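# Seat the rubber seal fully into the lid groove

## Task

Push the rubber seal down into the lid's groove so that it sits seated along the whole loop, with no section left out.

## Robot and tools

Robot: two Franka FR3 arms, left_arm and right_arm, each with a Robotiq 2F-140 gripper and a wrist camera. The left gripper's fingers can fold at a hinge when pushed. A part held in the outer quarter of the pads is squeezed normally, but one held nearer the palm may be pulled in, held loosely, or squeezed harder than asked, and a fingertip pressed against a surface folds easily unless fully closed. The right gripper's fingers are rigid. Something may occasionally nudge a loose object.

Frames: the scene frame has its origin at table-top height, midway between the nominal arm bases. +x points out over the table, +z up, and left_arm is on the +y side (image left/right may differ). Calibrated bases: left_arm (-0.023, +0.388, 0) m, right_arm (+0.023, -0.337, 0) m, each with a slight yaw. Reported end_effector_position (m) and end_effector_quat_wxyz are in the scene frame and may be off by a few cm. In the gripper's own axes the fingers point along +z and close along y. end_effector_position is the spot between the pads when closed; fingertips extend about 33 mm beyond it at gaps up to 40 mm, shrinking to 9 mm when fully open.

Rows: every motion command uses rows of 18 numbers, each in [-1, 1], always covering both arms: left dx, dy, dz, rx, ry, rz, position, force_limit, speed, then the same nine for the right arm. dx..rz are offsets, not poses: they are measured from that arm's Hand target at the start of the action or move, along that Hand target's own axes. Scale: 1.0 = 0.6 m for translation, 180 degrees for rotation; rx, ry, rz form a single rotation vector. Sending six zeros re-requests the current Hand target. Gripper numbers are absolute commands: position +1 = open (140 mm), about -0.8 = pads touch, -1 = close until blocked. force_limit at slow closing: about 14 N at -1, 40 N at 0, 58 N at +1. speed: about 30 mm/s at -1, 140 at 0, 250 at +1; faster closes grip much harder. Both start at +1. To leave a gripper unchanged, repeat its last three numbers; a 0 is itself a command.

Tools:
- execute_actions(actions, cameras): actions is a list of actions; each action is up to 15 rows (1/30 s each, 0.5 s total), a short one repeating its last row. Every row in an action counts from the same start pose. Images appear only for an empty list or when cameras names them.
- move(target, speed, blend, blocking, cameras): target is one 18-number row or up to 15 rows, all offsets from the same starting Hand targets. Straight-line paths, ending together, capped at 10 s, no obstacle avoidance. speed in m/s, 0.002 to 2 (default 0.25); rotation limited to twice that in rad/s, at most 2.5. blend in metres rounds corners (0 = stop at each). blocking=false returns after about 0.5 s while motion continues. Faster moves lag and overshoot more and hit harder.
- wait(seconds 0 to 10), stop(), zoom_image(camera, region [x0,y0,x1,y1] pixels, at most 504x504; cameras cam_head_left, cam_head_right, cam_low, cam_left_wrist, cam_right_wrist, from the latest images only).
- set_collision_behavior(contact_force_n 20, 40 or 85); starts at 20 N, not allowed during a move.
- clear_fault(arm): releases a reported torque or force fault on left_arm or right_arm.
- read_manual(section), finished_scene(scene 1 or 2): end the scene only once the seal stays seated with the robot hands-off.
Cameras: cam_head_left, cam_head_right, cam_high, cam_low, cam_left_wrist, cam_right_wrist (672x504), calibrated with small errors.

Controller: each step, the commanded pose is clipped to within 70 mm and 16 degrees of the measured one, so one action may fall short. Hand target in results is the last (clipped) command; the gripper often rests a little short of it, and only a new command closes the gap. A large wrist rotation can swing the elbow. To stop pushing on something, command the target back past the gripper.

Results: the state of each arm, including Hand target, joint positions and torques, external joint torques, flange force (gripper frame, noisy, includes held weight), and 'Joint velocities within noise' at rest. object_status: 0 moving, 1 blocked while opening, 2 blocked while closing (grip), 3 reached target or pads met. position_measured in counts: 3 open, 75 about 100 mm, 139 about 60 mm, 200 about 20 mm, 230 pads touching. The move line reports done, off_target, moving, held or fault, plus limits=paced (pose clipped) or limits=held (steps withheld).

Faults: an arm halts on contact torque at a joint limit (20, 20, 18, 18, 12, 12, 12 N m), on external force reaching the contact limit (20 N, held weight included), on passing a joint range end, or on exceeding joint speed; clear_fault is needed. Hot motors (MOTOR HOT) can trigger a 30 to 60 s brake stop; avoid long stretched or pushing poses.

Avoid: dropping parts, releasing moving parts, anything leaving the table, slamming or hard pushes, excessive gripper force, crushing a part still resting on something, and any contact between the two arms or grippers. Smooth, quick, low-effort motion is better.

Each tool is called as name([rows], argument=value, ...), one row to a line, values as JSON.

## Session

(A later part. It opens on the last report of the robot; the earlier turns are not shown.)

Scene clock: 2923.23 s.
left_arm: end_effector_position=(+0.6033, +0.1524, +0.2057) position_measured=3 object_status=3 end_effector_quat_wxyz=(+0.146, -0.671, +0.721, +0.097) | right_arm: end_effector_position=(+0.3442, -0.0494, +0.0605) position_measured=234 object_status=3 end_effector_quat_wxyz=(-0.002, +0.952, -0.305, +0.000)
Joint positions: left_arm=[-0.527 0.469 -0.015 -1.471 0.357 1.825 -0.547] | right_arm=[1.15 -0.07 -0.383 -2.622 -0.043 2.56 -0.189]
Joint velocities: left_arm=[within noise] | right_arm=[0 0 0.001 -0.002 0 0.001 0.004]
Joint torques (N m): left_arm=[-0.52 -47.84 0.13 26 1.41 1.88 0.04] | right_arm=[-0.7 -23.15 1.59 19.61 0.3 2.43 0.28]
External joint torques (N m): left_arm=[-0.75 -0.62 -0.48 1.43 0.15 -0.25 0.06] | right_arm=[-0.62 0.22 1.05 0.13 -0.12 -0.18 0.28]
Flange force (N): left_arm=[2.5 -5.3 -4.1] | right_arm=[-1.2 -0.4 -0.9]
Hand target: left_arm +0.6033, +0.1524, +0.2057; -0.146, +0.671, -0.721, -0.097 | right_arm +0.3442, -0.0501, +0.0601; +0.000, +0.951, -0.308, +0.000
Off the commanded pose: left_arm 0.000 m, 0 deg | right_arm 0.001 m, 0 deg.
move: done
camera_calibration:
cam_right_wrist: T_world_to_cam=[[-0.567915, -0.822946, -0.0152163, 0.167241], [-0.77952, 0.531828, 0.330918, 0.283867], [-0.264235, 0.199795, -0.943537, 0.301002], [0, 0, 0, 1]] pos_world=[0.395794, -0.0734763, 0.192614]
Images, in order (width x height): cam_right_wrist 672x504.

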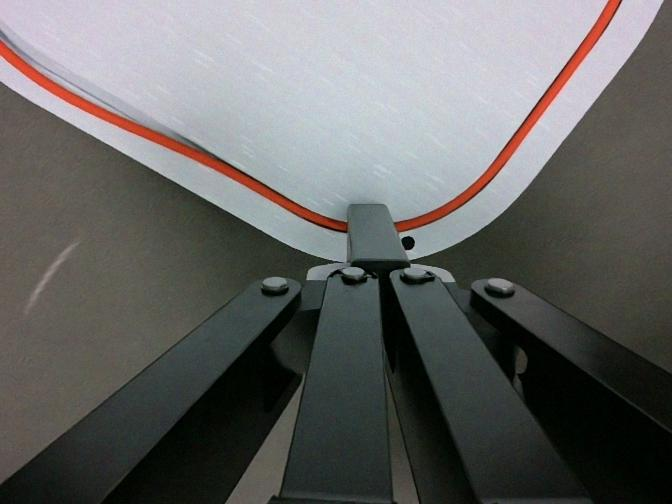

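move([
  [0,0,0,0,0,0,1,1,1, -0.0015,0,0.0092,0,0,0,-1,-0.8,0.5],
  [0,0,0,0,0,0,1,1,1, -0.001,0.0015,0.0175,0,0,0,-1,-0.8,0.5],
  [0,0,0,0,0,0,1,1,1, -0.0005,0.003,0.024,0,0,0,-1,-0.8,0.5],
], speed=[0.04,0.015,0.015], blend=0.0005, cameras=["cam_right_wrist"])

Scene clock: 2932.63 s.
left_arm: end_effector_position=(+0.6033, +0.1524, +0.2057) position_measured=3 object_status=3 end_effector_quat_wxyz=(+0.146, -0.671, +0.721, +0.097) | right_arm: end_effector_position=(+0.3449, -0.0497, +0.0498) position_measured=234 object_status=3 end_effector_quat_wxyz=(-0.003, +0.951, -0.310, +0.001)
Joint positions: left_arm=[-0.527 0.469 -0.015 -1.471 0.357 1.825 -0.547] | right_arm=[1.151 -0.04 -0.383 -2.628 -0.026 2.596 -0.193]
Joint velocities: left_arm=[within noise] | right_arm=[0 0.001 0.001 0 0.002 0.004 -0.005]
Joint torques (N m): left_arm=[-0.49 -47.8 0.15 26.05 1.41 1.88 0.03] | right_arm=[-0.4 -20.23 1.06 16.69 0.55 3.4 -0.25]
External joint torques (N m): left_arm=[-0.59 -0.6 -0.38 1.51 0.16 -0.24 0.05] | right_arm=[-0.45 3.83 0.65 -2.38 0.16 0.76 -0.25]
Flange force (N): left_arm=[2.5 -5.8 -4.1] | right_arm=[0.8 -2.7 14.6]
Hand target: left_arm +0.6033, +0.1524, +0.2057; -0.146, +0.671, -0.721, -0.097 | right_arm +0.3429, -0.0513, +0.0457; +0.000, +0.951, -0.308, +0.000
Off the commanded pose: left_arm 0.000 m, 0 deg | right_arm 0.005 m, 0 deg.
move: off_target (right_arm)
camera_calibration:
cam_right_wrist: T_world_to_cam=[[-0.575957, -0.817289, -0.0176326, 0.170388], [-0.774994, 0.539034, 0.329888, 0.286999], [-0.260109, 0.203666, -0.943856, 0.289972], [0, 0, 0, 1]] pos_world=[0.395983, -0.0745037, 0.182019]
Images, in order (width x height): cam_right_wrist 672x504.

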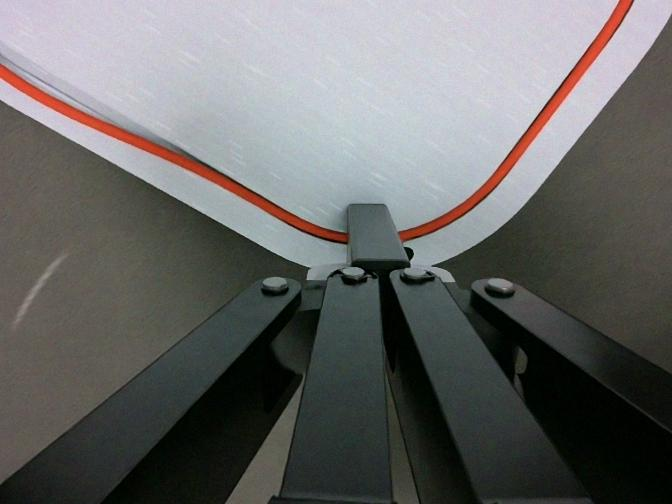

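move([
  [0,0,0,0,0,0,1,1,1, 0.0011,-0.0041,-0.024,0,0,0,-1,-0.8,0.5],
  [0,0,0,0,0,0,1,1,1, 0.0072,-0.0379,-0.024,0,0,0.156,-1,-0.8,0.5],
], speed=[0.05,0.1], blend=0.002, cameras=["cam_right_wrist"])

Scene clock: 2950.53 s.
left_arm: end_effector_position=(+0.6033, +0.1524, +0.2057) position_measured=3 object_status=3 end_effector_quat_wxyz=(+0.146, -0.671, +0.721, +0.097) | right_arm: end_effector_position=(+0.3603, -0.0354, +0.0605) position_measured=234 object_status=3 end_effector_quat_wxyz=(-0.002, +0.849, -0.528, -0.001)
Joint positions: left_arm=[-0.527 0.469 -0.015 -1.471 0.357 1.825 -0.547] | right_arm=[1.144 -0.01 -0.373 -2.554 -0.003 2.547 0.273]
Joint velocities: left_arm=[within noise] | right_arm=[-0.001 -0.001 -0.002 0 0 0 0.006]
Joint torques (N m): left_arm=[-0.51 -47.86 0.13 26.02 1.41 1.89 0.01] | right_arm=[-0.6 -25.38 1.14 19.84 0.3 2.39 0.31]
External joint torques (N m): left_arm=[-0.28 -0.62 -0.13 1.43 0.18 -0.26 0.03] | right_arm=[-0.58 0.28 1.06 0.14 -0.12 -0.18 0.31]
Flange force (N): left_arm=[2.0 -5.5 -3.8] | right_arm=[-1.4 -0.4 -0.4]
Hand target: left_arm +0.6033, +0.1524, +0.2057; -0.146, +0.671, -0.721, -0.097 | right_arm +0.3598, -0.0355, +0.0601; +0.000, +0.848, -0.530, +0.000
Off the commanded pose: left_arm 0.000 m, 0 deg | right_arm 0.001 m, 0 deg.
move: done
camera_calibration:
cam_right_wrist: T_world_to_cam=[[-0.889257, -0.457185, -0.0142657, 0.316583], [-0.435465, 0.836643, 0.332263, 0.175734], [-0.13997, 0.30168, -0.943079, 0.26136], [0, 0, 0, 1]] pos_world=[0.394632, -0.081137, 0.192609]
Images, in order (width x height): cam_right_wrist 672x504.

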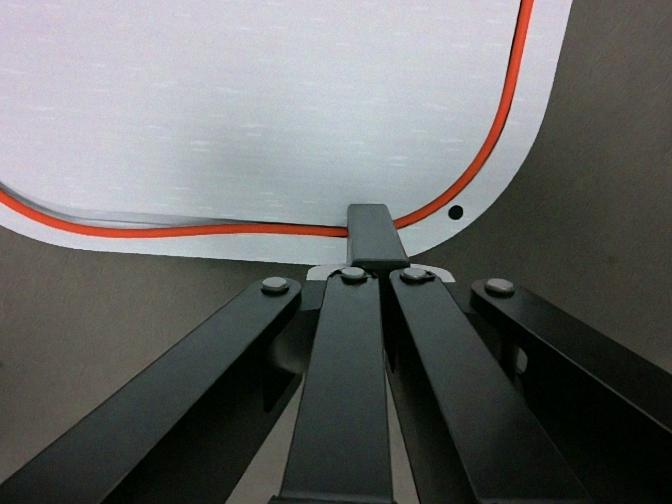

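move([
  [0,0,0,0,0,0,1,1,1, 0,0,0.0092,0,0,0,-1,-0.8,0.5],
  [0,0,0,0,0,0,1,1,1, 0.0025,0.0015,0.0175,0,0,0,-1,-0.8,0.5],
  [0,0,0,0,0,0,1,1,1, 0.0025,0.0045,0.024,0,0,0,-1,-0.8,0.5],
], speed=[0.04,0.015,0.015], blend=0.0005, cameras=["cam_right_wrist"])

Scene clock: 2963.30 s.
left_arm: end_effector_position=(+0.6033, +0.1524, +0.2057) position_measured=3 object_status=3 end_effector_quat_wxyz=(+0.146, -0.671, +0.721, +0.097) | right_arm: end_effector_position=(+0.3591, -0.0371, +0.0497) position_measured=234 object_status=3 end_effector_quat_wxyz=(-0.001, +0.847, -0.531, -0.001)
Joint positions: left_arm=[-0.527 0.469 -0.015 -1.471 0.357 1.825 -0.547] | right_arm=[1.144 0.014 -0.372 -2.563 0.013 2.577 0.269]
Joint velocities: left_arm=[within noise] | right_arm=[0.001 0 -0.001 -0.001 0.001 0.002 -0.006]
Joint torques (N m): left_arm=[-0.56 -47.88 0.13 26 1.41 1.88 0.05] | right_arm=[-0.65 -21.61 0.93 17.08 0.51 3.94 -0.21]
External joint torques (N m): left_arm=[-0.34 -0.84 -0.15 1.51 0.17 -0.26 0.06] | right_arm=[-0.59 4.36 1.11 -2.11 0.11 1.37 -0.21]
Flange force (N): left_arm=[1.8 -5.3 -4.1] | right_arm=[-1.2 -4.0 17.0]
Hand target: left_arm +0.6033, +0.1524, +0.2057; -0.146, +0.671, -0.721, -0.097 | right_arm +0.3580, -0.0380, +0.0457; +0.000, +0.848, -0.530, +0.000
Off the commanded pose: left_arm 0.000 m, 0 deg | right_arm 0.004 m, 0 deg.
move: off_target (right_arm)
camera_calibration:
cam_right_wrist: T_world_to_cam=[[-0.892752, -0.450361, -0.0130106, 0.316087], [-0.428785, 0.840406, 0.331453, 0.178004], [-0.138339, 0.301484, -0.943382, 0.250799], [0, 0, 0, 1]] pos_world=[0.393208, -0.0828548, 0.181712]
Images, in order (width x height): cam_right_wrist 672x504.

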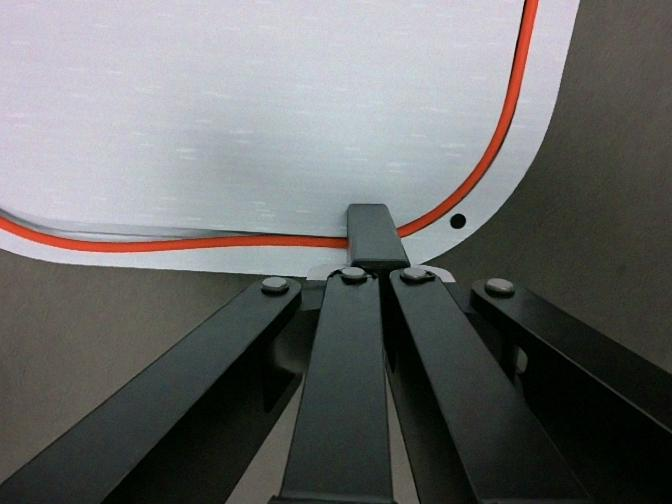

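move([
  [0,0,0,0,0,0,1,1,1, -0.0005,-0.0023,-0.024,0,0,0,-1,-0.8,0.5],
  [0,0,0,0,0,0,1,1,1, -0.0005,-0.1360,-0.0905,0,0,0,-1,-0.8,0.5],
], speed=[0.05,0.12], blend=0.002, cameras=["cam_right_wrist"])

Scene clock: 2977.80 s.
left_arm: end_effector_position=(+0.6033, +0.1524, +0.2057) position_measured=3 object_status=3 end_effector_quat_wxyz=(+0.146, -0.671, +0.721, +0.097) | right_arm: end_effector_position=(+0.4316, -0.0017, +0.1006) position_measured=234 object_status=3 end_effector_quat_wxyz=(-0.001, +0.847, -0.531, +0.001)
Joint positions: left_arm=[-0.527 0.469 -0.015 -1.471 0.357 1.825 -0.547] | right_arm=[1.112 0.111 -0.383 -2.274 0.058 2.379 0.196]
Joint velocities: left_arm=[within noise] | right_arm=[0.001 0 0.001 -0.001 0 -0.001 -0.007]
Joint torques (N m): left_arm=[-0.51 -47.84 0.16 26.02 1.41 1.88 0.02] | right_arm=[-0.87 -31.48 -0.19 22.15 0.68 2.44 -0.18]
External joint torques (N m): left_arm=[-0.56 -0.76 -0.32 1.52 0.17 -0.24 0.04] | right_arm=[-0.95 0 0.93 0.33 0.16 -0.14 -0.18]
Flange force (N): left_arm=[2.2 -5.4 -4.2] | right_arm=[0.1 -2.3 0.1]
Hand target: left_arm +0.6033, +0.1524, +0.2057; -0.146, +0.671, -0.721, -0.097 | right_arm +0.4312, -0.0020, +0.1000; +0.000, +0.848, -0.530, +0.000
Off the commanded pose: left_arm 0.000 m, 0 deg | right_arm 0.001 m, 0 deg.
move: done
camera_calibration:
cam_right_wrist: T_world_to_cam=[[-0.892521, -0.450746, -0.0152876, 0.397518], [-0.430162, 0.840598, 0.329174, 0.16333], [-0.135523, 0.300371, -0.944145, 0.297102], [0, 0, 0, 1]] pos_world=[0.465316, -0.0473566, 0.232821]
Images, in order (width x height): cam_right_wrist 672x504.

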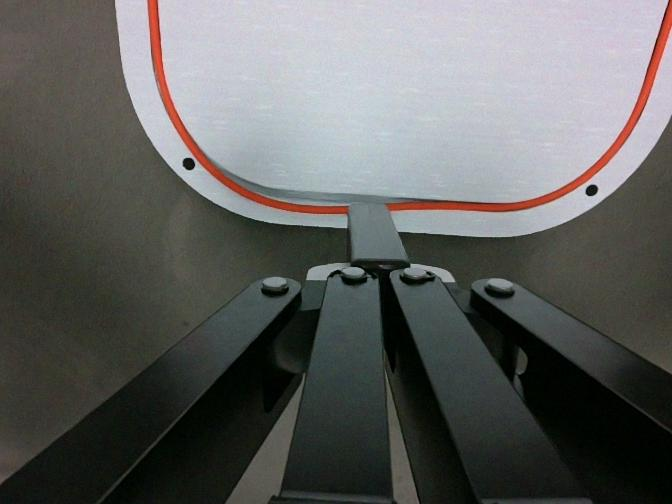

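move([
  [0,0,0,0,0,0,1,1,1, 0,-0.0600,0.0667,0,0,0,-1,-0.8,0.5],
], speed=[0.1], cameras=["cam_right_wrist"])

Scene clock: 2986.77 s.
left_arm: end_effector_position=(+0.6033, +0.1524, +0.2057) position_measured=3 object_status=3 end_effector_quat_wxyz=(+0.146, -0.671, +0.721, +0.097) | right_arm: end_effector_position=(+0.4627, +0.0131, +0.0599) position_measured=234 object_status=3 end_effector_quat_wxyz=(+0.001, +0.847, -0.531, +0.000)
Joint positions: left_arm=[-0.527 0.469 -0.015 -1.471 0.357 1.825 -0.547] | right_arm=[1.064 0.282 -0.352 -2.166 0.145 2.424 0.122]
Joint velocities: left_arm=[within noise] | right_arm=[0 -0.001 -0.001 0 0 0 -0.006]
Joint torques (N m): left_arm=[-0.51 -47.83 0.15 26.07 1.41 1.87 0.01] | right_arm=[-0.93 -37.06 -1.89 21.45 0.63 2.82 -0.11]
External joint torques (N m): left_arm=[-0.73 -0.71 -0.46 1.54 0.16 -0.25 0.02] | right_arm=[-0.84 -0.36 1.07 0.29 0.14 0.24 -0.11]
Flange force (N): left_arm=[2.6 -5.5 -4.3] | right_arm=[0.5 -1.1 0.8]
Hand target: left_arm +0.6033, +0.1524, +0.2057; -0.146, +0.671, -0.721, -0.097 | right_arm +0.4635, +0.0139, +0.0600; +0.000, +0.848, -0.530, +0.000
Off the commanded pose: left_arm 0.000 m, 0 deg | right_arm 0.001 m, 0 deg.
move: done
camera_calibration:
cam_right_wrist: T_world_to_cam=[[-0.892613, -0.450713, -0.00993553, 0.431003], [-0.428683, 0.841749, 0.328161, 0.176925], [-0.139543, 0.29718, -0.94457, 0.260437], [0, 0, 0, 1]] pos_world=[0.496906, -0.0320645, 0.192223]
Images, in order (width x height): cam_right_wrist 672x504.

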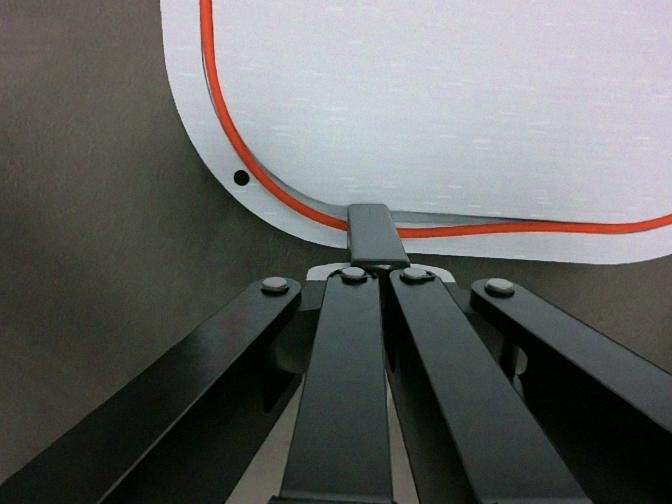

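move([
  [0,0,0,0,0,0,1,1,1, 0,0,0.0060,0,0,0,-1,-0.8,0.5],
  [0,0,0,0,0,0,1,1,1, 0,0,0.0108,0,0,0,-1,-0.8,0.5],
  [0,0,0,0,0,0,1,1,1, 0.0115,0.001,0.0130,0,0,0,-1,-0.8,0.5],
  [0,0,0,0,0,0,1,1,1, 0.0125,0.0035,0.0175,0,0,0,-1,-0.8,0.5],
], speed=[0.04,0.02,0.015,0.015], blend=0.0005, cameras=["cam_right_wrist"])

Scene clock: 2998.67 s.
left_arm: end_effector_position=(+0.6033, +0.1524, +0.2057) position_measured=3 object_status=3 end_effector_quat_wxyz=(+0.146, -0.671, +0.721, +0.097) | right_arm: end_effector_position=(+0.4652, +0.0086, +0.0530) position_measured=234 object_status=3 end_effector_quat_wxyz=(-0.002, +0.848, -0.530, +0.000)
Joint positions: left_arm=[-0.527 0.469 -0.015 -1.471 0.357 1.825 -0.547] | right_arm=[1.049 0.29 -0.344 -2.177 0.153 2.448 0.104]
Joint velocities: left_arm=[within noise] | right_arm=[-0.001 0 0.002 -0.003 -0.001 0.003 -0.007]
Joint torques (N m): left_arm=[-0.57 -47.85 0.13 26.02 1.41 1.87 0.05] | right_arm=[-1.13 -34.31 -2.5 19.02 0.5 3.31 -0.1]
External joint torques (N m): left_arm=[-0.55 -0.86 -0.29 1.56 0.18 -0.25 0.06] | right_arm=[-1.12 2.48 0.41 -1.95 0.01 0.71 -0.1]
Flange force (N): left_arm=[2.1 -5.3 -4.3] | right_arm=[1.7 0.8 7.7]
Hand target: left_arm +0.6033, +0.1524, +0.2057; -0.146, +0.671, -0.721, -0.097 | right_arm +0.4649, +0.0062, +0.0495; +0.000, +0.848, -0.530, +0.000
Off the commanded pose: left_arm 0.000 m, 0 deg | right_arm 0.004 m, 0 deg.
move: off_target (right_arm)
camera_calibration:
cam_right_wrist: T_world_to_cam=[[-0.891649, -0.452499, -0.0143958, 0.430982], [-0.431273, 0.839291, 0.331051, 0.185197], [-0.137718, 0.30139, -0.943503, 0.254603], [0, 0, 0, 1]] pos_world=[0.499218, -0.0371496, 0.185114]
Images, in order (width x height): cam_right_wrist 672x504.

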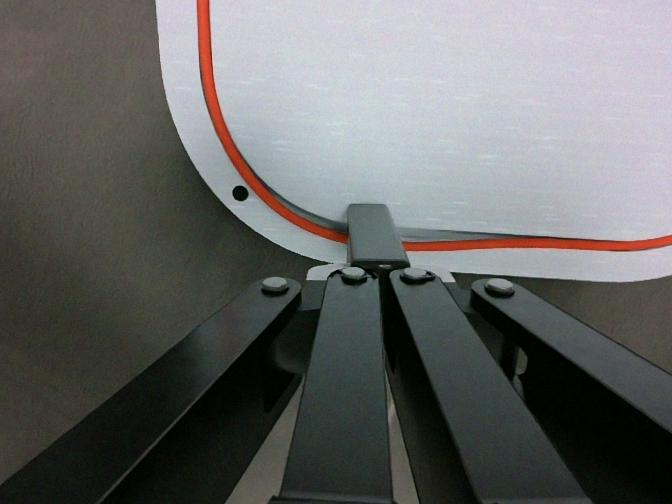

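move([
  [0,0,0,0,0,0,1,1,1, -0.0034,-0.0022,-0.0200,0,0,0,-1,-0.8,0.5],
  [0,0,0,0,0,0,1,1,1, -0.0420,-0.0022,-0.0200,0,0,0,-1,-0.8,0.5],
  [0,0,0,0,0,0,1,1,1, -0.0420,-0.0022,-0.0025,0,0,0,-1,-0.8,0.5],
], speed=[0.05,0.08,0.04], blend=[0.002,0.001,0], cameras=["cam_right_wrist"])

Scene clock: 3038.13 s.
left_arm: end_effector_position=(+0.6033, +0.1524, +0.2057) position_measured=3 object_status=3 end_effector_quat_wxyz=(+0.146, -0.671, +0.721, +0.097) | right_arm: end_effector_position=(+0.4552, +0.0288, +0.0517) position_measured=234 object_status=3 end_effector_quat_wxyz=(+0.001, +0.850, -0.527, +0.000)
Joint positions: left_arm=[-0.527 0.469 -0.015 -1.471 0.357 1.825 -0.547] | right_arm=[1.081 0.307 -0.339 -2.154 0.155 2.438 0.135]
Joint velocities: left_arm=[within noise] | right_arm=[0 -0.001 0 -0.001 0.001 0.004 0.004]
Joint torques (N m): left_arm=[-0.54 -47.88 0.12 26.01 1.4 1.88 0.06] | right_arm=[-0.62 -37.79 -2.36 20.79 0.7 2.8 0.26]
External joint torques (N m): left_arm=[-0.58 -1.05 -0.35 1.65 0.17 -0.22 0.07] | right_arm=[-0.71 -0.36 0.59 -0.21 0.22 0.22 0.26]
Flange force (N): left_arm=[2.0 -5.1 -4.5] | right_arm=[0.5 1.2 0.4]
Hand target: left_arm +0.6033, +0.1524, +0.2057; -0.146, +0.671, -0.721, -0.097 | right_arm +0.4551, +0.0294, +0.0510; +0.000, +0.848, -0.530, +0.000
Off the commanded pose: left_arm 0.000 m, 0 deg | right_arm 0.001 m, 0 deg.
move: done
camera_calibration:
cam_right_wrist: T_world_to_cam=[[-0.887745, -0.460202, -0.0110406, 0.429455], [-0.43787, 0.836779, 0.32874, 0.167531], [-0.142048, 0.296671, -0.944356, 0.248056], [0, 0, 0, 1]] pos_world=[0.48984, -0.0161415, 0.183921]
Images, in order (width x height): cam_right_wrist 672x504.

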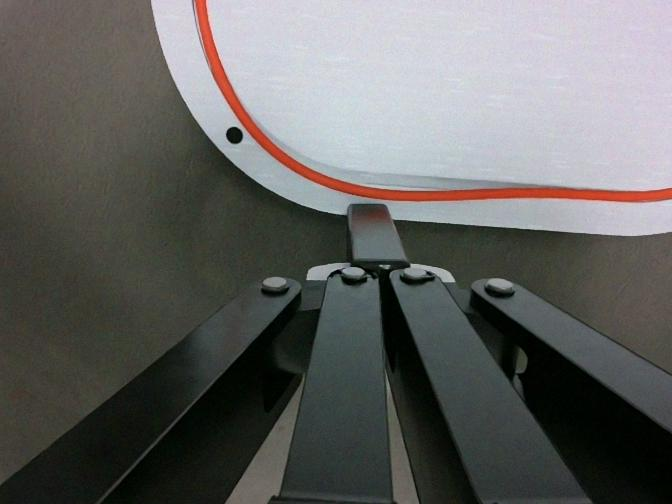

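move([
  [0,0,0,0,0,0,1,1,1, 0.0020,0,0.0015,0,0,0,-1,-0.8,0.5],
  [0,0,0,0,0,0,1,1,1, 0.0140,0,0.0015,0,0,0,-1,-0.8,0.5],
], speed=[0.02,0.02], blend=[0.0005,0], cameras=["cam_right_wrist"])

Scene clock: 3047.23 s.
left_arm: end_effector_position=(+0.6033, +0.1524, +0.2057) position_measured=3 object_status=3 end_effector_quat_wxyz=(+0.146, -0.671, +0.721, +0.097) | right_arm: end_effector_position=(+0.4584, +0.0219, +0.0498) position_measured=234 object_status=3 end_effector_quat_wxyz=(+0.001, +0.847, -0.531, +0.000)
Joint positions: left_arm=[-0.527 0.469 -0.015 -1.471 0.357 1.825 -0.547] | right_arm=[1.07 0.307 -0.34 -2.161 0.156 2.443 0.132]
Joint velocities: left_arm=[within noise] | right_arm=[-0.003 -0.001 -0.001 -0.002 0 0.001 -0.005]
Joint torques (N m): left_arm=[-0.57 -47.83 0.15 26 1.41 1.88 0.06] | right_arm=[-0.8 -38.79 -2.02 20.26 0.33 2.87 -0.19]
External joint torques (N m): left_arm=[-0.54 -0.98 -0.27 1.62 0.17 -0.24 0.07] | right_arm=[-0.84 -1.58 0.96 -0.58 -0.15 0.31 -0.19]
Flange force (N): left_arm=[2.0 -5.2 -4.4] | right_arm=[2.2 5.4 -1.5]
Hand target: left_arm +0.6033, +0.1524, +0.2057; -0.146, +0.671, -0.721, -0.097 | right_arm +0.4587, +0.0219, +0.0501; +0.000, +0.848, -0.530, +0.000
Off the commanded pose: left_arm 0.000 m, 0 deg | right_arm 0.000 m, 0 deg.
move: done
camera_calibration:
cam_right_wrist: T_world_to_cam=[[-0.892634, -0.450667, -0.0102045, 0.431046], [-0.428673, 0.841634, 0.328469, 0.171042], [-0.139442, 0.297577, -0.94446, 0.247554], [0, 0, 0, 1]] pos_world=[0.492606, -0.0233636, 0.182022]
Images, in order (width x height): cam_right_wrist 672x504.

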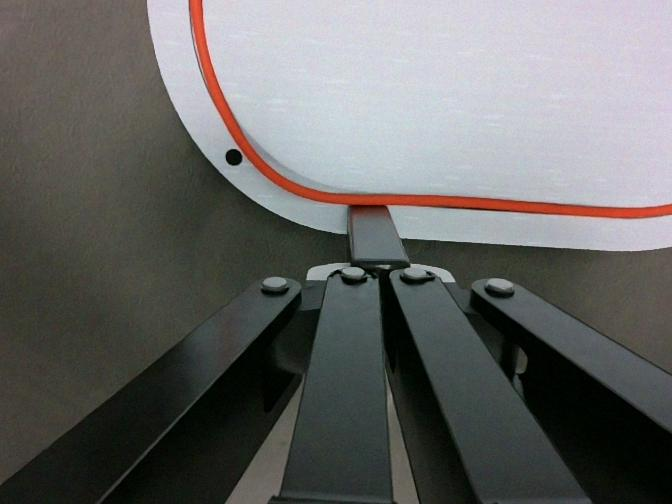

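move([
  [0,0,0,0,0,0,1,1,1, -0.001,0,-0.0165,0,0,0,-1,-0.8,0.5],
  [0,0,0,0,0,0,1,1,1, 0.0260,0,-0.0165,0,0,0,-1,-0.8,0.5],
], speed=[0.04,0.06], blend=[0.001,0], cameras=["cam_right_wrist"])

Scene clock: 3055.63 s.
left_arm: end_effector_position=(+0.6033, +0.1524, +0.2057) position_measured=3 object_status=3 end_effector_quat_wxyz=(+0.146, -0.671, +0.721, +0.097) | right_arm: end_effector_position=(+0.4662, +0.0092, +0.0601) position_measured=234 object_status=3 end_effector_quat_wxyz=(-0.002, +0.846, -0.533, -0.001)
Joint positions: left_arm=[-0.527 0.469 -0.015 -1.471 0.357 1.825 -0.547] | right_arm=[1.055 0.279 -0.352 -2.171 0.15 2.431 0.113]
Joint velocities: left_arm=[within noise] | right_arm=[-0.001 0.001 -0.001 -0.001 0.001 0 -0.004]
Joint torques (N m): left_arm=[-0.52 -47.84 0.15 25.98 1.4 1.89 0.02] | right_arm=[-0.78 -37.75 -2.02 20.51 0.06 2.45 -0.13]
External joint torques (N m): left_arm=[-0.51 -0.9 -0.29 1.55 0.17 -0.23 0.03] | right_arm=[-1.03 -1.04 0.62 -0.72 -0.43 -0.14 -0.13]
Flange force (N): left_arm=[2.0 -5.1 -4.2] | right_arm=[2.0 4.3 -1.8]
Hand target: left_arm +0.6033, +0.1524, +0.2057; -0.146, +0.671, -0.721, -0.097 | right_arm +0.4656, +0.0079, +0.0600; +0.000, +0.848, -0.530, +0.000
Off the commanded pose: left_arm 0.000 m, 0 deg | right_arm 0.001 m, 0 deg.
move: done
camera_calibration:
cam_right_wrist: T_world_to_cam=[[-0.894606, -0.446628, -0.0142687, 0.433491], [-0.425571, 0.841822, 0.332001, 0.179958], [-0.136269, 0.303082, -0.943171, 0.260579], [0, 0, 0, 1]] pos_world=[0.499898, -0.0368602, 0.19221]
Images, in order (width x height): cam_right_wrist 672x504.

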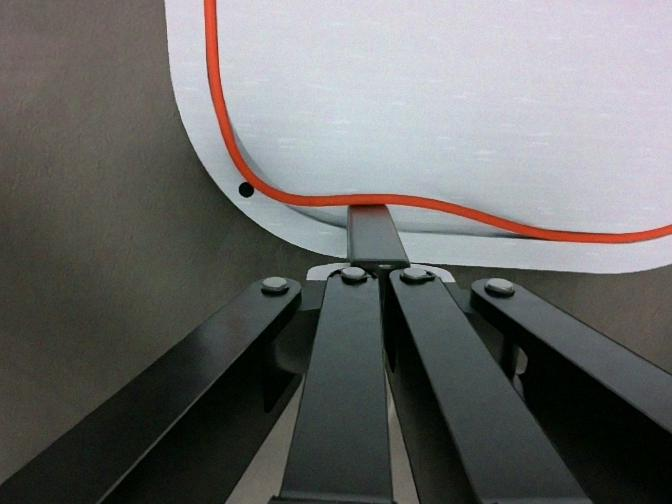

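move([
  [0,0,0,0,0,0,1,1,1, -0.0035,0,0,0,0,0,-1,-0.8,0.5],
  [0,0,0,0,0,0,1,1,1, -0.0035,0,-0.025,0,0,0,-1,-0.8,0.5],
], speed=[0.03,0.05], blend=[0.0005,0], cameras=["cam_right_wrist"])

Scene clock: 3063.47 s.
left_arm: end_effector_position=(+0.6033, +0.1524, +0.2057) position_measured=3 object_status=3 end_effector_quat_wxyz=(+0.146, -0.671, +0.721, +0.097) | right_arm: end_effector_position=(+0.4650, +0.0100, +0.0746) position_measured=234 object_status=3 end_effector_quat_wxyz=(-0.001, +0.849, -0.529, -0.001)
Joint positions: left_arm=[-0.527 0.469 -0.015 -1.471 0.357 1.825 -0.547] | right_arm=[1.062 0.251 -0.359 -2.166 0.134 2.399 0.116]
Joint velocities: left_arm=[within noise] | right_arm=[0 0 0 0.001 0.001 -0.004 0.004]
Joint torques (N m): left_arm=[-0.54 -47.81 0.16 26.02 1.42 1.88 0.02] | right_arm=[-0.22 -36.82 -2.38 21.5 0.09 2.37 0.24]
External joint torques (N m): left_arm=[-0.55 -0.7 -0.29 1.5 0.18 -0.25 0.03] | right_arm=[-0.27 -0.68 0.21 -0.14 -0.42 -0.24 0.24]
Flange force (N): left_arm=[2.3 -5.5 -4.1] | right_arm=[0.1 2.4 -2.2]
Hand target: left_arm +0.6033, +0.1524, +0.2057; -0.146, +0.671, -0.721, -0.097 | right_arm +0.4647, +0.0097, +0.0750; +0.000, +0.848, -0.530, +0.000
Off the commanded pose: left_arm 0.000 m, 0 deg | right_arm 0.001 m, 0 deg.
move: done
camera_calibration:
cam_right_wrist: T_world_to_cam=[[-0.890163, -0.455442, -0.0135101, 0.430994], [-0.433575, 0.837562, 0.33242, 0.177749], [-0.140083, 0.301766, -0.943035, 0.275571], [0, 0, 0, 1]] pos_world=[0.499325, -0.0357412, 0.206608]
Images, in order (width x height): cam_right_wrist 672x504.

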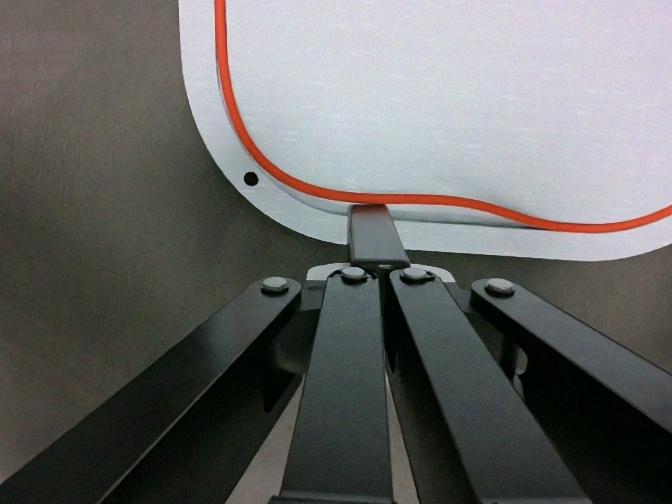

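move([
  [0,0,0,0,0,0,1,1,1, 0.0480,0,0,0,0,0,-1,-0.8,0.5],
  [0,0,0,0,0,0,1,1,1, 0.0480,0,0.0400,0,0,0,-1,-0.8,0.5],
], speed=[0.08,0.05], blend=0, cameras=["cam_right_wrist"])

Scene clock: 3089.13 s.
left_arm: end_effector_position=(+0.6033, +0.1524, +0.2057) position_measured=3 object_status=3 end_effector_quat_wxyz=(+0.146, -0.671, +0.721, +0.097) | right_arm: end_effector_position=(+0.4771, -0.0162, +0.0516) position_measured=234 object_status=3 end_effector_quat_wxyz=(+0.001, +0.847, -0.531, +0.000)
Joint positions: left_arm=[-0.527 0.469 -0.015 -1.471 0.357 1.825 -0.547] | right_arm=[1.016 0.283 -0.358 -2.192 0.153 2.452 0.058]
Joint velocities: left_arm=[within noise] | right_arm=[-0.001 -0.001 0.001 0 0 0.005 -0.007]
Joint torques (N m): left_arm=[-0.56 -47.83 0.15 25.99 1.4 1.89 0.01] | right_arm=[-0.86 -36.8 -1.81 20.6 0.64 2.8 -0.16]
External joint torques (N m): left_arm=[-0.62 -0.61 -0.34 1.41 0.15 -0.24 0.02] | right_arm=[-0.85 -0.41 1.14 -0.28 0.16 0.21 -0.16]
Flange force (N): left_arm=[2.4 -5.3 -3.9] | right_arm=[1.0 1.0 1.0]
Hand target: left_arm +0.6033, +0.1524, +0.2057; -0.146, +0.671, -0.721, -0.097 | right_arm +0.4773, -0.0161, +0.0509; +0.000, +0.848, -0.530, +0.000
Off the commanded pose: left_arm 0.000 m, 0 deg | right_arm 0.001 m, 0 deg.
move: done
camera_calibration:
cam_right_wrist: T_world_to_cam=[[-0.892418, -0.451075, -0.0110344, 0.430517], [-0.42929, 0.841279, 0.328574, 0.210764], [-0.138928, 0.297962, -0.944414, 0.262938], [0, 0, 0, 1]] pos_world=[0.511209, -0.0614616, 0.183822]
Images, in order (width x height): cam_right_wrist 672x504.

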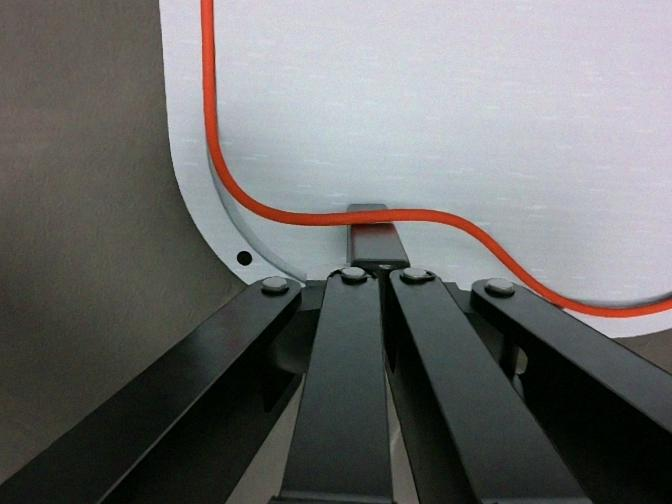

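move([
  [0,0,0,0,0,0,1,1,1, -0.0705,0,0.0005,0,0,0,-1,-0.8,0.5],
], speed=[0.04], cameras=["cam_right_wrist"])

Scene clock: 3114.30 s.
left_arm: end_effector_position=(+0.6033, +0.1524, +0.2057) position_measured=3 object_status=3 end_effector_quat_wxyz=(+0.146, -0.671, +0.721, +0.097) | right_arm: end_effector_position=(+0.4595, +0.0217, +0.0513) position_measured=234 object_status=3 end_effector_quat_wxyz=(-0.001, +0.850, -0.526, +0.001)
Joint positions: left_arm=[-0.527 0.469 -0.015 -1.471 0.357 1.825 -0.547] | right_arm=[1.07 0.303 -0.341 -2.164 0.156 2.447 0.119]
Joint velocities: left_arm=[within noise] | right_arm=[-0.001 -0.001 0 0 0.001 -0.001 0.006]
Joint torques (N m): left_arm=[-0.52 -47.85 0.16 26.05 1.41 1.88 0] | right_arm=[-0.25 -37.3 -2.79 21.2 0.64 2.41 0.17]
External joint torques (N m): left_arm=[-0.44 -0.82 -0.22 1.58 0.18 -0.24 0.02] | right_arm=[-0.19 -0.09 0.27 0.24 0.16 -0.19 0.17]
Flange force (N): left_arm=[2.1 -5.5 -4.2] | right_arm=[-0.4 -1.1 -0.4]
Hand target: left_arm +0.6033, +0.1524, +0.2057; -0.146, +0.671, -0.721, -0.097 | right_arm +0.4587, +0.0219, +0.0507; +0.000, +0.848, -0.530, +0.000
Off the commanded pose: left_arm 0.000 m, 0 deg | right_arm 0.001 m, 0 deg.
move: done
camera_calibration:
cam_right_wrist: T_world_to_cam=[[-0.887425, -0.460715, -0.0147859, 0.430035], [-0.439358, 0.835715, 0.329463, 0.176138], [-0.139432, 0.29887, -0.944053, 0.24913], [0, 0, 0, 1]] pos_world=[0.493748, -0.0235348, 0.18352]
Images, in order (width x height): cam_right_wrist 672x504.

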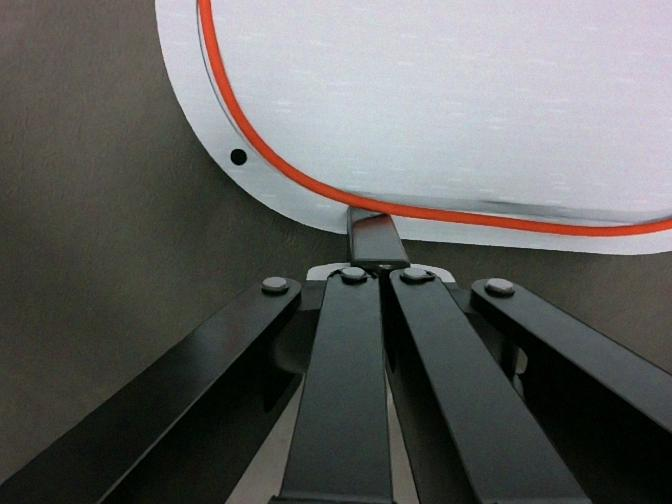

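move([
  [0,0,0,0,0,0,1,1,1, -0.0250,0,0,0,0,0,-1,-0.8,0.5],
], speed=[0.04], cameras=["cam_right_wrist"])

Scene clock: 3124.87 s.
left_arm: end_effector_position=(+0.6033, +0.1524, +0.2057) position_measured=3 object_status=3 end_effector_quat_wxyz=(+0.146, -0.671, +0.721, +0.097) | right_arm: end_effector_position=(+0.4532, +0.0349, +0.0514) position_measured=234 object_status=3 end_effector_quat_wxyz=(-0.001, +0.850, -0.527, +0.001)
Joint positions: left_arm=[-0.527 0.469 -0.015 -1.471 0.357 1.825 -0.547] | right_arm=[1.088 0.311 -0.335 -2.15 0.156 2.442 0.145]
Joint velocities: left_arm=[within noise] | right_arm=[0 0 0 0 0.001 -0.001 0.004]
Joint torques (N m): left_arm=[-0.54 -47.85 0.18 26.01 1.4 1.88 0.02] | right_arm=[-0.27 -37.64 -2.47 21.27 0.63 2.42 0.29]
External joint torques (N m): left_arm=[-0.67 -0.75 -0.36 1.52 0.16 -0.24 0.03] | right_arm=[-0.22 -0.06 0.61 0.3 0.14 -0.16 0.29]
Flange force (N): left_arm=[2.4 -5.3 -4.2] | right_arm=[-0.9 -1.4 -0.2]
Hand target: left_arm +0.6033, +0.1524, +0.2057; -0.146, +0.671, -0.721, -0.097 | right_arm +0.4522, +0.0354, +0.0507; +0.000, +0.848, -0.530, +0.000
Off the commanded pose: left_arm 0.000 m, 0 deg | right_arm 0.001 m, 0 deg.
move: done
camera_calibration:
cam_right_wrist: T_world_to_cam=[[-0.887685, -0.46021, -0.0149146, 0.430681], [-0.438927, 0.835956, 0.329427, 0.162104], [-0.139137, 0.298973, -0.944063, 0.244261], [0, 0, 0, 1]] pos_world=[0.487447, -0.0103359, 0.18362]
Images, in order (width x height): cam_right_wrist 672x504.

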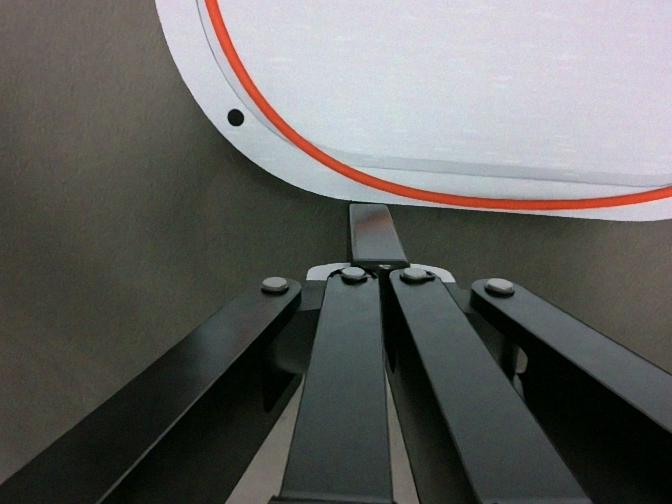

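move([
  [0,0,0,0,0,0,1,1,1, -0.0133,0,0,0,0,0,-1,-0.8,0.5],
  [0,0,0,0,0,0,1,1,1, -0.0133,0.08,0,0,0,0,-1,-0.8,0.5],
  [0,0,0,0,0,0,1,1,1, 0.0240,0.08,0.0005,0,0,0,-1,-0.8,0.5],
], speed=[0.05,0.08,0.03], blend=0, cameras=["cam_right_wrist"])

Scene clock: 3171.40 s.
left_arm: end_effector_position=(+0.6033, +0.1524, +0.2057) position_measured=3 object_status=3 end_effector_quat_wxyz=(+0.146, -0.671, +0.721, +0.097) | right_arm: end_effector_position=(+0.4140, +0.0048, +0.0525) position_measured=234 object_status=3 end_effector_quat_wxyz=(-0.002, +0.847, -0.532, -0.002)
Joint positions: left_arm=[-0.527 0.469 -0.015 -1.471 0.357 1.825 -0.547] | right_arm=[1.131 0.186 -0.367 -2.328 0.12 2.501 0.182]
Joint velocities: left_arm=[within noise] | right_arm=[0 -0.001 -0.001 0 0 0 -0.006]
Joint torques (N m): left_arm=[-0.54 -47.85 0.14 26.02 1.41 1.87 0.02] | right_arm=[-1.78 -31.26 -2.25 18.65 -0.19 3.14 -0.2]
External joint torques (N m): left_arm=[-0.64 -0.77 -0.37 1.54 0.17 -0.25 0.04] | right_arm=[-1.78 1.22 -0.35 -1.55 -0.63 0.57 -0.2]
Flange force (N): left_arm=[2.4 -5.4 -4.3] | right_arm=[3.4 2.1 4.1]
Hand target: left_arm +0.6033, +0.1524, +0.2057; -0.146, +0.671, -0.721, -0.097 | right_arm +0.4154, +0.0014, +0.0504; +0.000, +0.848, -0.530, +0.000
Off the commanded pose: left_arm 0.000 m, 0 deg | right_arm 0.004 m, 0 deg.
move: off_target (right_arm)
camera_calibration:
cam_right_wrist: T_world_to_cam=[[-0.893539, -0.448816, -0.0123114, 0.384238], [-0.426677, 0.84029, 0.334454, 0.164437], [-0.139763, 0.304101, -0.942331, 0.249027], [0, 0, 0, 1]] pos_world=[0.448298, -0.0414522, 0.1844]
Images, in order (width x height): cam_right_wrist 672x504.

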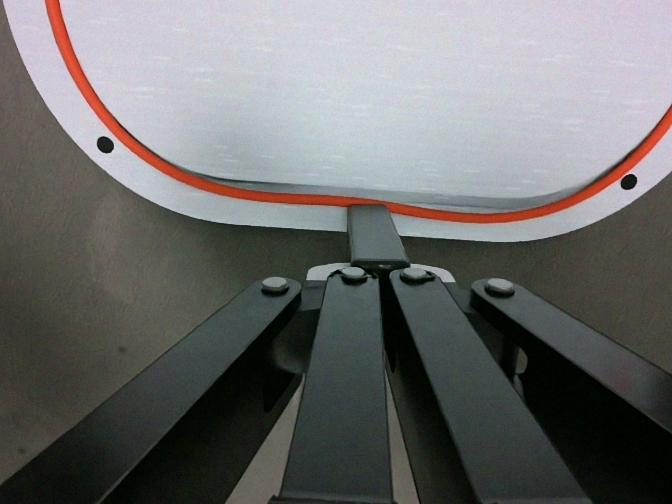

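zoom_image(camera="cam_right_wrist", region=[260, 150, 480, 270])

Scaled by 2.291 from the camera's 672x504 image, which has a finer 960x720 frame.

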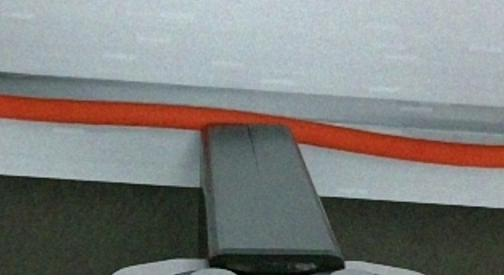

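move([
  [0,0,0,0,0,0,1,1,1, 0.0100,0,0.0010,0,0,0,-1,-0.8,0.5],
  [0,0,0,0,0,0,1,1,1, 0.0180,0.001,0.0040,0,0,0,-1,-0.8,0.5],
], speed=[0.015,0.015], blend=0.0005, cameras=["cam_right_wrist"])

Scene clock: 3189.33 s.
left_arm: end_effector_position=(+0.6033, +0.1524, +0.2057) position_measured=3 object_status=3 end_effector_quat_wxyz=(+0.146, -0.671, +0.721, +0.097) | right_arm: end_effector_position=(+0.4188, -0.0048, +0.0501) position_measured=234 object_status=3 end_effector_quat_wxyz=(-0.002, +0.848, -0.531, -0.001)
Joint positions: left_arm=[-0.527 0.469 -0.015 -1.471 0.357 1.825 -0.547] | right_arm=[1.12 0.184 -0.374 -2.34 0.119 2.512 0.16]
Joint velocities: left_arm=[within noise] | right_arm=[-0.001 -0.003 -0.001 0 0 0 -0.005]
Joint torques (N m): left_arm=[-0.52 -47.83 0.12 26.01 1.42 1.87 0.02] | right_arm=[-2.1 -31.32 -2.46 18.3 0.01 2.85 -0.17]
External joint torques (N m): left_arm=[-0.54 -0.65 -0.34 1.45 0.18 -0.27 0.04] | right_arm=[-2.07 0.97 -0.53 -1.81 -0.43 0.28 -0.17]
Flange force (N): left_arm=[2.3 -5.4 -4.0] | right_arm=[4.1 3.0 3.3]
Hand target: left_arm +0.6033, +0.1524, +0.2057; -0.146, +0.671, -0.721, -0.097 | right_arm +0.4196, -0.0086, +0.0480; +0.000, +0.848, -0.530, +0.000
Off the commanded pose: left_arm 0.000 m, 0 deg | right_arm 0.004 m, 0 deg.
move: off_target (right_arm)
camera_calibration:
cam_right_wrist: T_world_to_cam=[[-0.892033, -0.451739, -0.0144434, 0.383586], [-0.430282, 0.839016, 0.333032, 0.176852], [-0.138325, 0.303291, -0.942805, 0.249748], [0, 0, 0, 1]] pos_world=[0.452814, -0.0508469, 0.182106]
Images, in order (width x height): cam_right_wrist 672x504.

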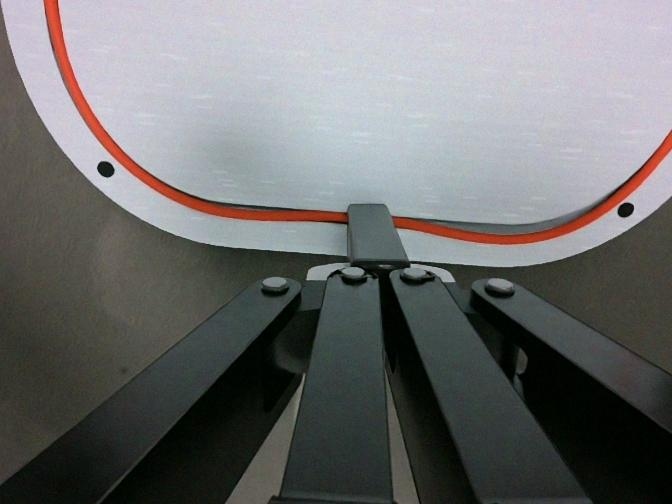

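move([
  [0,0,0,0,0,0,1,1,1, -0.0040,0.0010,0.0040,0,0,0,-1,-0.8,0.5],
], speed=[0.015], cameras=["cam_right_wrist"])

Scene clock: 3198.03 s.
left_arm: end_effector_position=(+0.6033, +0.1524, +0.2057) position_measured=3 object_status=3 end_effector_quat_wxyz=(+0.146, -0.671, +0.721, +0.097) | right_arm: end_effector_position=(+0.4187, -0.0045, +0.0499) position_measured=234 object_status=3 end_effector_quat_wxyz=(-0.003, +0.848, -0.530, -0.001)
Joint positions: left_arm=[-0.527 0.469 -0.015 -1.471 0.357 1.825 -0.547] | right_arm=[1.12 0.185 -0.373 -2.341 0.119 2.514 0.159]
Joint torques (N m): left_arm=[-0.52 -47.85 0.14 26.03 1.41 1.87 0] | right_arm=[-1.09 -29.01 -1.41 18.25 0.26 3.37 -0.08]
External joint torques (N m): left_arm=[-0.59 -0.89 -0.35 1.61 0.17 -0.24 0.02] | right_arm=[-1.09 3.37 0.49 -1.92 -0.18 0.78 -0.08]
Flange force (N): left_arm=[2.2 -5.4 -4.4] | right_arm=[0.9 -1.6 10.4]
Hand target: left_arm +0.6033, +0.1524, +0.2057; -0.146, +0.671, -0.721, -0.097 | right_arm +0.4180, -0.0067, +0.0456; +0.000, +0.848, -0.530, +0.000
Off the commanded pose: left_arm 0.000 m, 0 deg | right_arm 0.005 m, 0 deg.
move: off_target (right_arm)
camera_calibration:
cam_right_wrist: T_world_to_cam=[[-0.890988, -0.453761, -0.0155086, 0.383258], [-0.43248, 0.837813, 0.333213, 0.177524], [-0.138206, 0.303596, -0.942724, 0.2494], [0, 0, 0, 1]] pos_world=[0.452723, -0.050541, 0.181906]
Images, in order (width x height): cam_right_wrist 672x504.

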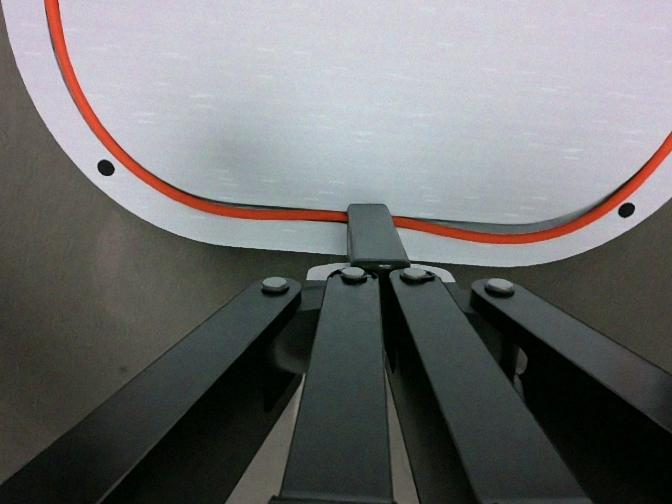

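zoom_image(camera="cam_right_wrist", region=[260, 150, 480, 270])

zoom_image(camera="cam_right_wrist", region=[470, 110, 672, 260])

zoom_image(camera="cam_right_wrist", region=[0, 0, 260, 250])

Scaled by 2.291 from the camera's 672x504 image, which has a finer 960x720 frame.

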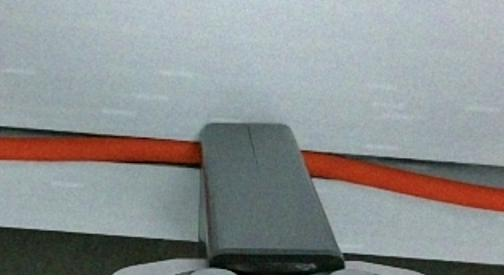

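Scaled by 2.495 from the camera's 672x504 image, which has a finer 960x720 frame.

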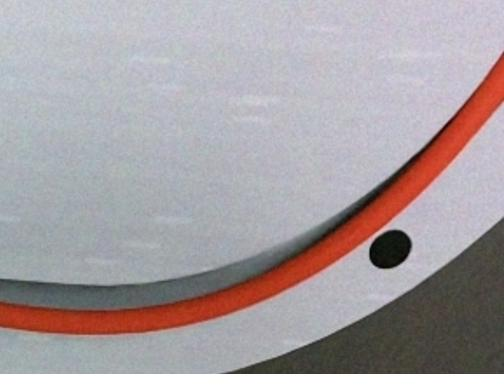

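Scaled by 1.938 from the camera's 672x504 image, which has a finer 960x720 frame.

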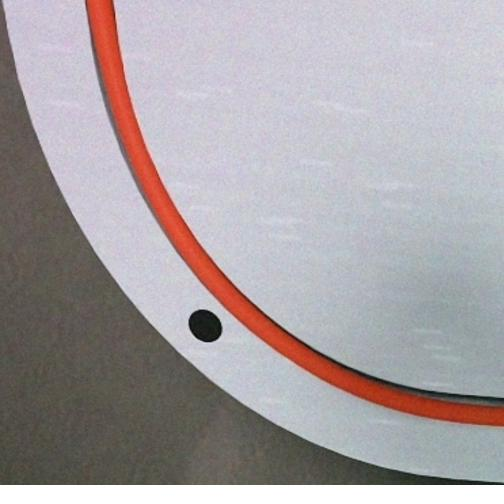

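move([
  [0,0,0,0,0,0,1,1,1, -0.0028,-0.0027,-0.0275,0,0,0,-1,-0.8,0.5],
  [0,0,0,0,0,0,1,1,1, -0.0375,0.0823,-0.0275,0,0,0,-1,-0.8,0.5],
  [0,0,0,0,0,0,1,1,1, -0.0375,0.0823,-0.0093,0,0,0,-1,-0.8,0.5],
  [0,0,0,0,0,0,1,1,1, -0.0127,0.0823,-0.0083,0,0,0,-1,-0.8,0.5],
], speed=[0.04,0.1,0.04,0.02], blend=0, cameras=["cam_right_wrist"])

Scene clock: 3240.70 s.
left_arm: end_effector_position=(+0.6033, +0.1524, +0.2057) position_measured=3 object_status=3 end_effector_quat_wxyz=(+0.146, -0.671, +0.721, +0.097) | right_arm: end_effector_position=(+0.3709, -0.0189, +0.0525) position_measured=234 object_status=3 end_effector_quat_wxyz=(-0.002, +0.847, -0.532, +0.000)
Joint positions: left_arm=[-0.527 0.469 -0.015 -1.471 0.357 1.825 -0.547] | right_arm=[1.167 0.06 -0.38 -2.496 0.044 2.556 0.259]
Joint velocities: left_arm=[within noise] | right_arm=[0.001 0.001 -0.001 0.001 -0.001 -0.001 -0.007]
Joint torques (N m): left_arm=[-0.48 -47.86 0.09 26.03 1.4 1.89 0.02] | right_arm=[-1.07 -26.95 -0.35 17.62 0.25 2.63 -0.23]
External joint torques (N m): left_arm=[-0.35 -0.77 -0.25 1.53 0.17 -0.24 0.04] | right_arm=[-1.07 0.87 0.24 -1.98 -0.16 0.05 -0.23]
Flange force (N): left_arm=[2.0 -5.5 -4.1] | right_arm=[2.6 3.6 3.1]
Hand target: left_arm +0.6033, +0.1524, +0.2057; -0.146, +0.671, -0.721, -0.097 | right_arm +0.3702, -0.0215, +0.0505; +0.000, +0.848, -0.530, +0.000
Off the commanded pose: left_arm 0.000 m, 0 deg | right_arm 0.003 m, 0 deg.
move: done
camera_calibration:
cam_right_wrist: T_world_to_cam=[[-0.892994, -0.449793, -0.0157426, 0.335096], [-0.428955, 0.839994, 0.332276, 0.16682], [-0.136232, 0.303473, -0.943051, 0.248942], [0, 0, 0, 1]] pos_world=[0.404711, -0.0649513, 0.18461]
Images, in order (width x height): cam_right_wrist 672x504.

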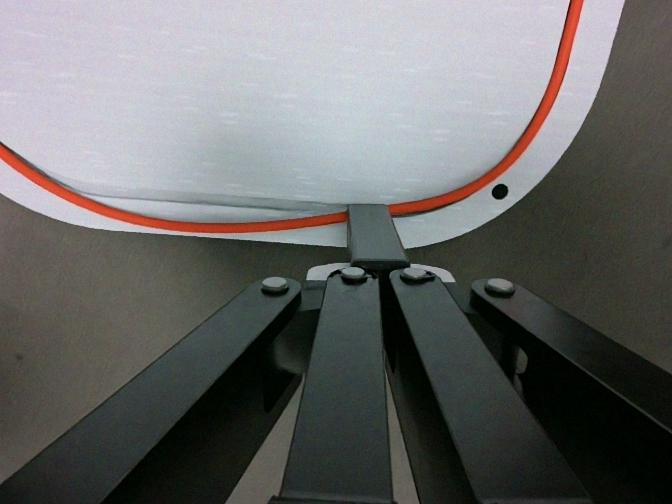

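zoom_image(camera="cam_right_wrist", region=[260, 130, 560, 270])

Scaled by 1.680 from the camera's 672x504 image, which has a finer 960x720 frame.

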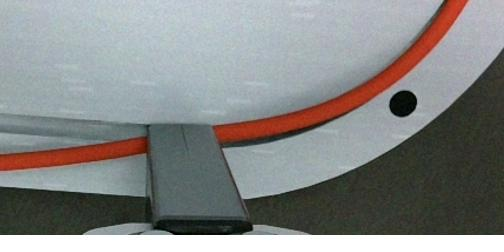

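move([
  [0,0,0,0,0,0,1,1,1, -0.0036,-0.0020,-0.0160,0,0,0,-1,-0.8,0.5],
  [0,0,0,0,0,0,1,1,1, 0.0060,-0.0020,-0.0160,0,0,0,-1,-0.8,0.5],
], speed=[0.04,0.06], blend=0, cameras=["cam_right_wrist"])

Scene clock: 3269.43 s.
left_arm: end_effector_position=(+0.6033, +0.1524, +0.2057) position_measured=3 object_status=3 end_effector_quat_wxyz=(+0.146, -0.671, +0.721, +0.097) | right_arm: end_effector_position=(+0.3733, -0.0225, +0.0604) position_measured=234 object_status=3 end_effector_quat_wxyz=(-0.002, +0.847, -0.532, -0.001)
Joint positions: left_arm=[-0.527 0.469 -0.015 -1.471 0.357 1.825 -0.547] | right_arm=[1.163 0.039 -0.387 -2.494 0.03 2.533 0.26]
Joint torques (N m): left_arm=[-0.55 -47.85 0.17 25.99 1.41 1.88 0.03] | right_arm=[-0.58 -28.18 0.04 19.42 0 2.4 -0.17]
External joint torques (N m): left_arm=[-0.7 -0.87 -0.39 1.54 0.17 -0.24 0.04] | right_arm=[-0.59 -0.81 0.43 -0.46 -0.43 -0.18 -0.17]
Flange force (N): left_arm=[2.3 -5.1 -4.3] | right_arm=[1.6 3.6 -2.8]
Hand target: left_arm +0.6033, +0.1524, +0.2057; -0.146, +0.671, -0.721, -0.097 | right_arm +0.3729, -0.0242, +0.0601; +0.000, +0.848, -0.530, +0.000
Off the commanded pose: left_arm 0.000 m, 0 deg | right_arm 0.002 m, 0 deg.
move: done
camera_calibration:
cam_right_wrist: T_world_to_cam=[[-0.893328, -0.449175, -0.0143957, 0.335746], [-0.427968, 0.840502, 0.332265, 0.16796], [-0.137145, 0.302982, -0.943076, 0.258074], [0, 0, 0, 1]] pos_world=[0.407206, -0.0685541, 0.192409]
Images, in order (width x height): cam_right_wrist 672x504.

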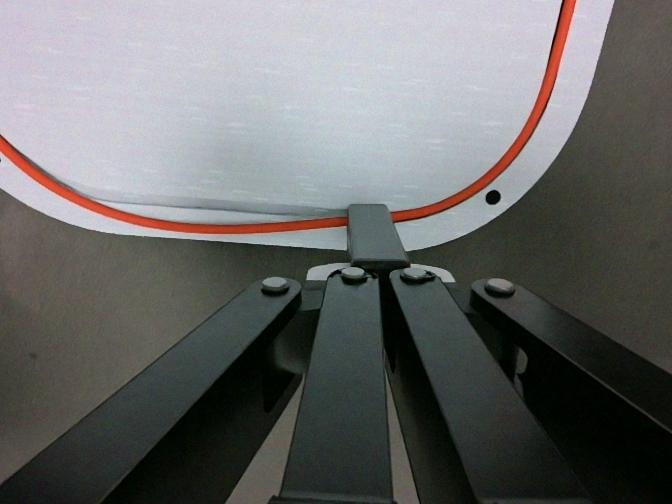

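move([
  [0,0,0,0,0,0,1,1,1, 0,0,0.0092,0,0,0,-1,-0.8,0.5],
  [0,0,0,0,0,0,1,1,1, 0.0015,0.002,0.0175,0,0,0,-1,-0.8,0.5],
  [0,0,0,0,0,0,1,1,1, 0.0015,0.0055,0.0250,0,0,0,-1,-0.8,0.5],
], speed=[0.04,0.015,0.015], blend=0.0005, cameras=["cam_right_wrist"])

Scene clock: 3279.73 s.
left_arm: end_effector_position=(+0.6033, +0.1524, +0.2057) position_measured=3 object_status=3 end_effector_quat_wxyz=(+0.146, -0.671, +0.721, +0.097) | right_arm: end_effector_position=(+0.3728, -0.0248, +0.0497) position_measured=234 object_status=3 end_effector_quat_wxyz=(-0.003, +0.847, -0.532, +0.000)
Joint positions: left_arm=[-0.527 0.469 -0.015 -1.471 0.357 1.825 -0.547] | right_arm=[1.162 0.06 -0.386 -2.506 0.044 2.567 0.247]
Joint velocities: left_arm=[within noise] | right_arm=[0 0 -0.001 0 0 0.001 -0.004]
Joint torques (N m): left_arm=[-0.52 -47.86 0.07 26.01 1.42 1.88 -0.01] | right_arm=[0.04 -23.83 1.1 16.47 0.85 3.4 -0.16]
External joint torques (N m): left_arm=[-0.66 -0.64 -0.47 1.44 0.17 -0.25 0.01] | right_arm=[0.06 3.75 1.72 -2.95 0.44 0.82 -0.16]
Flange force (N): left_arm=[2.5 -5.3 -4.1] | right_arm=[-1.3 -0.3 14.5]
Hand target: left_arm +0.6033, +0.1524, +0.2057; -0.146, +0.671, -0.721, -0.097 | right_arm +0.3703, -0.0265, +0.0451; +0.000, +0.848, -0.530, +0.000
Off the commanded pose: left_arm 0.000 m, 0 deg | right_arm 0.006 m, 0 deg.
move: off_target (right_arm)
camera_calibration:
cam_right_wrist: T_world_to_cam=[[-0.893007, -0.449717, -0.0171414, 0.334139], [-0.429338, 0.839884, 0.332059, 0.173707], [-0.134936, 0.30389, -0.943103, 0.247867], [0, 0, 0, 1]] pos_world=[0.406414, -0.0709505, 0.181811]
Images, in order (width x height): cam_right_wrist 672x504.

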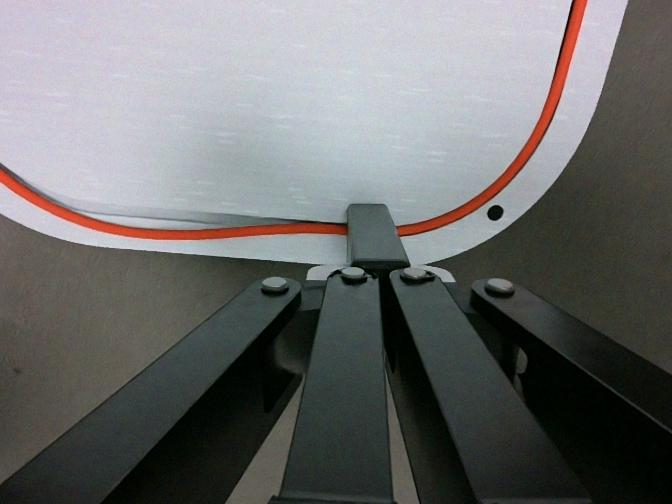

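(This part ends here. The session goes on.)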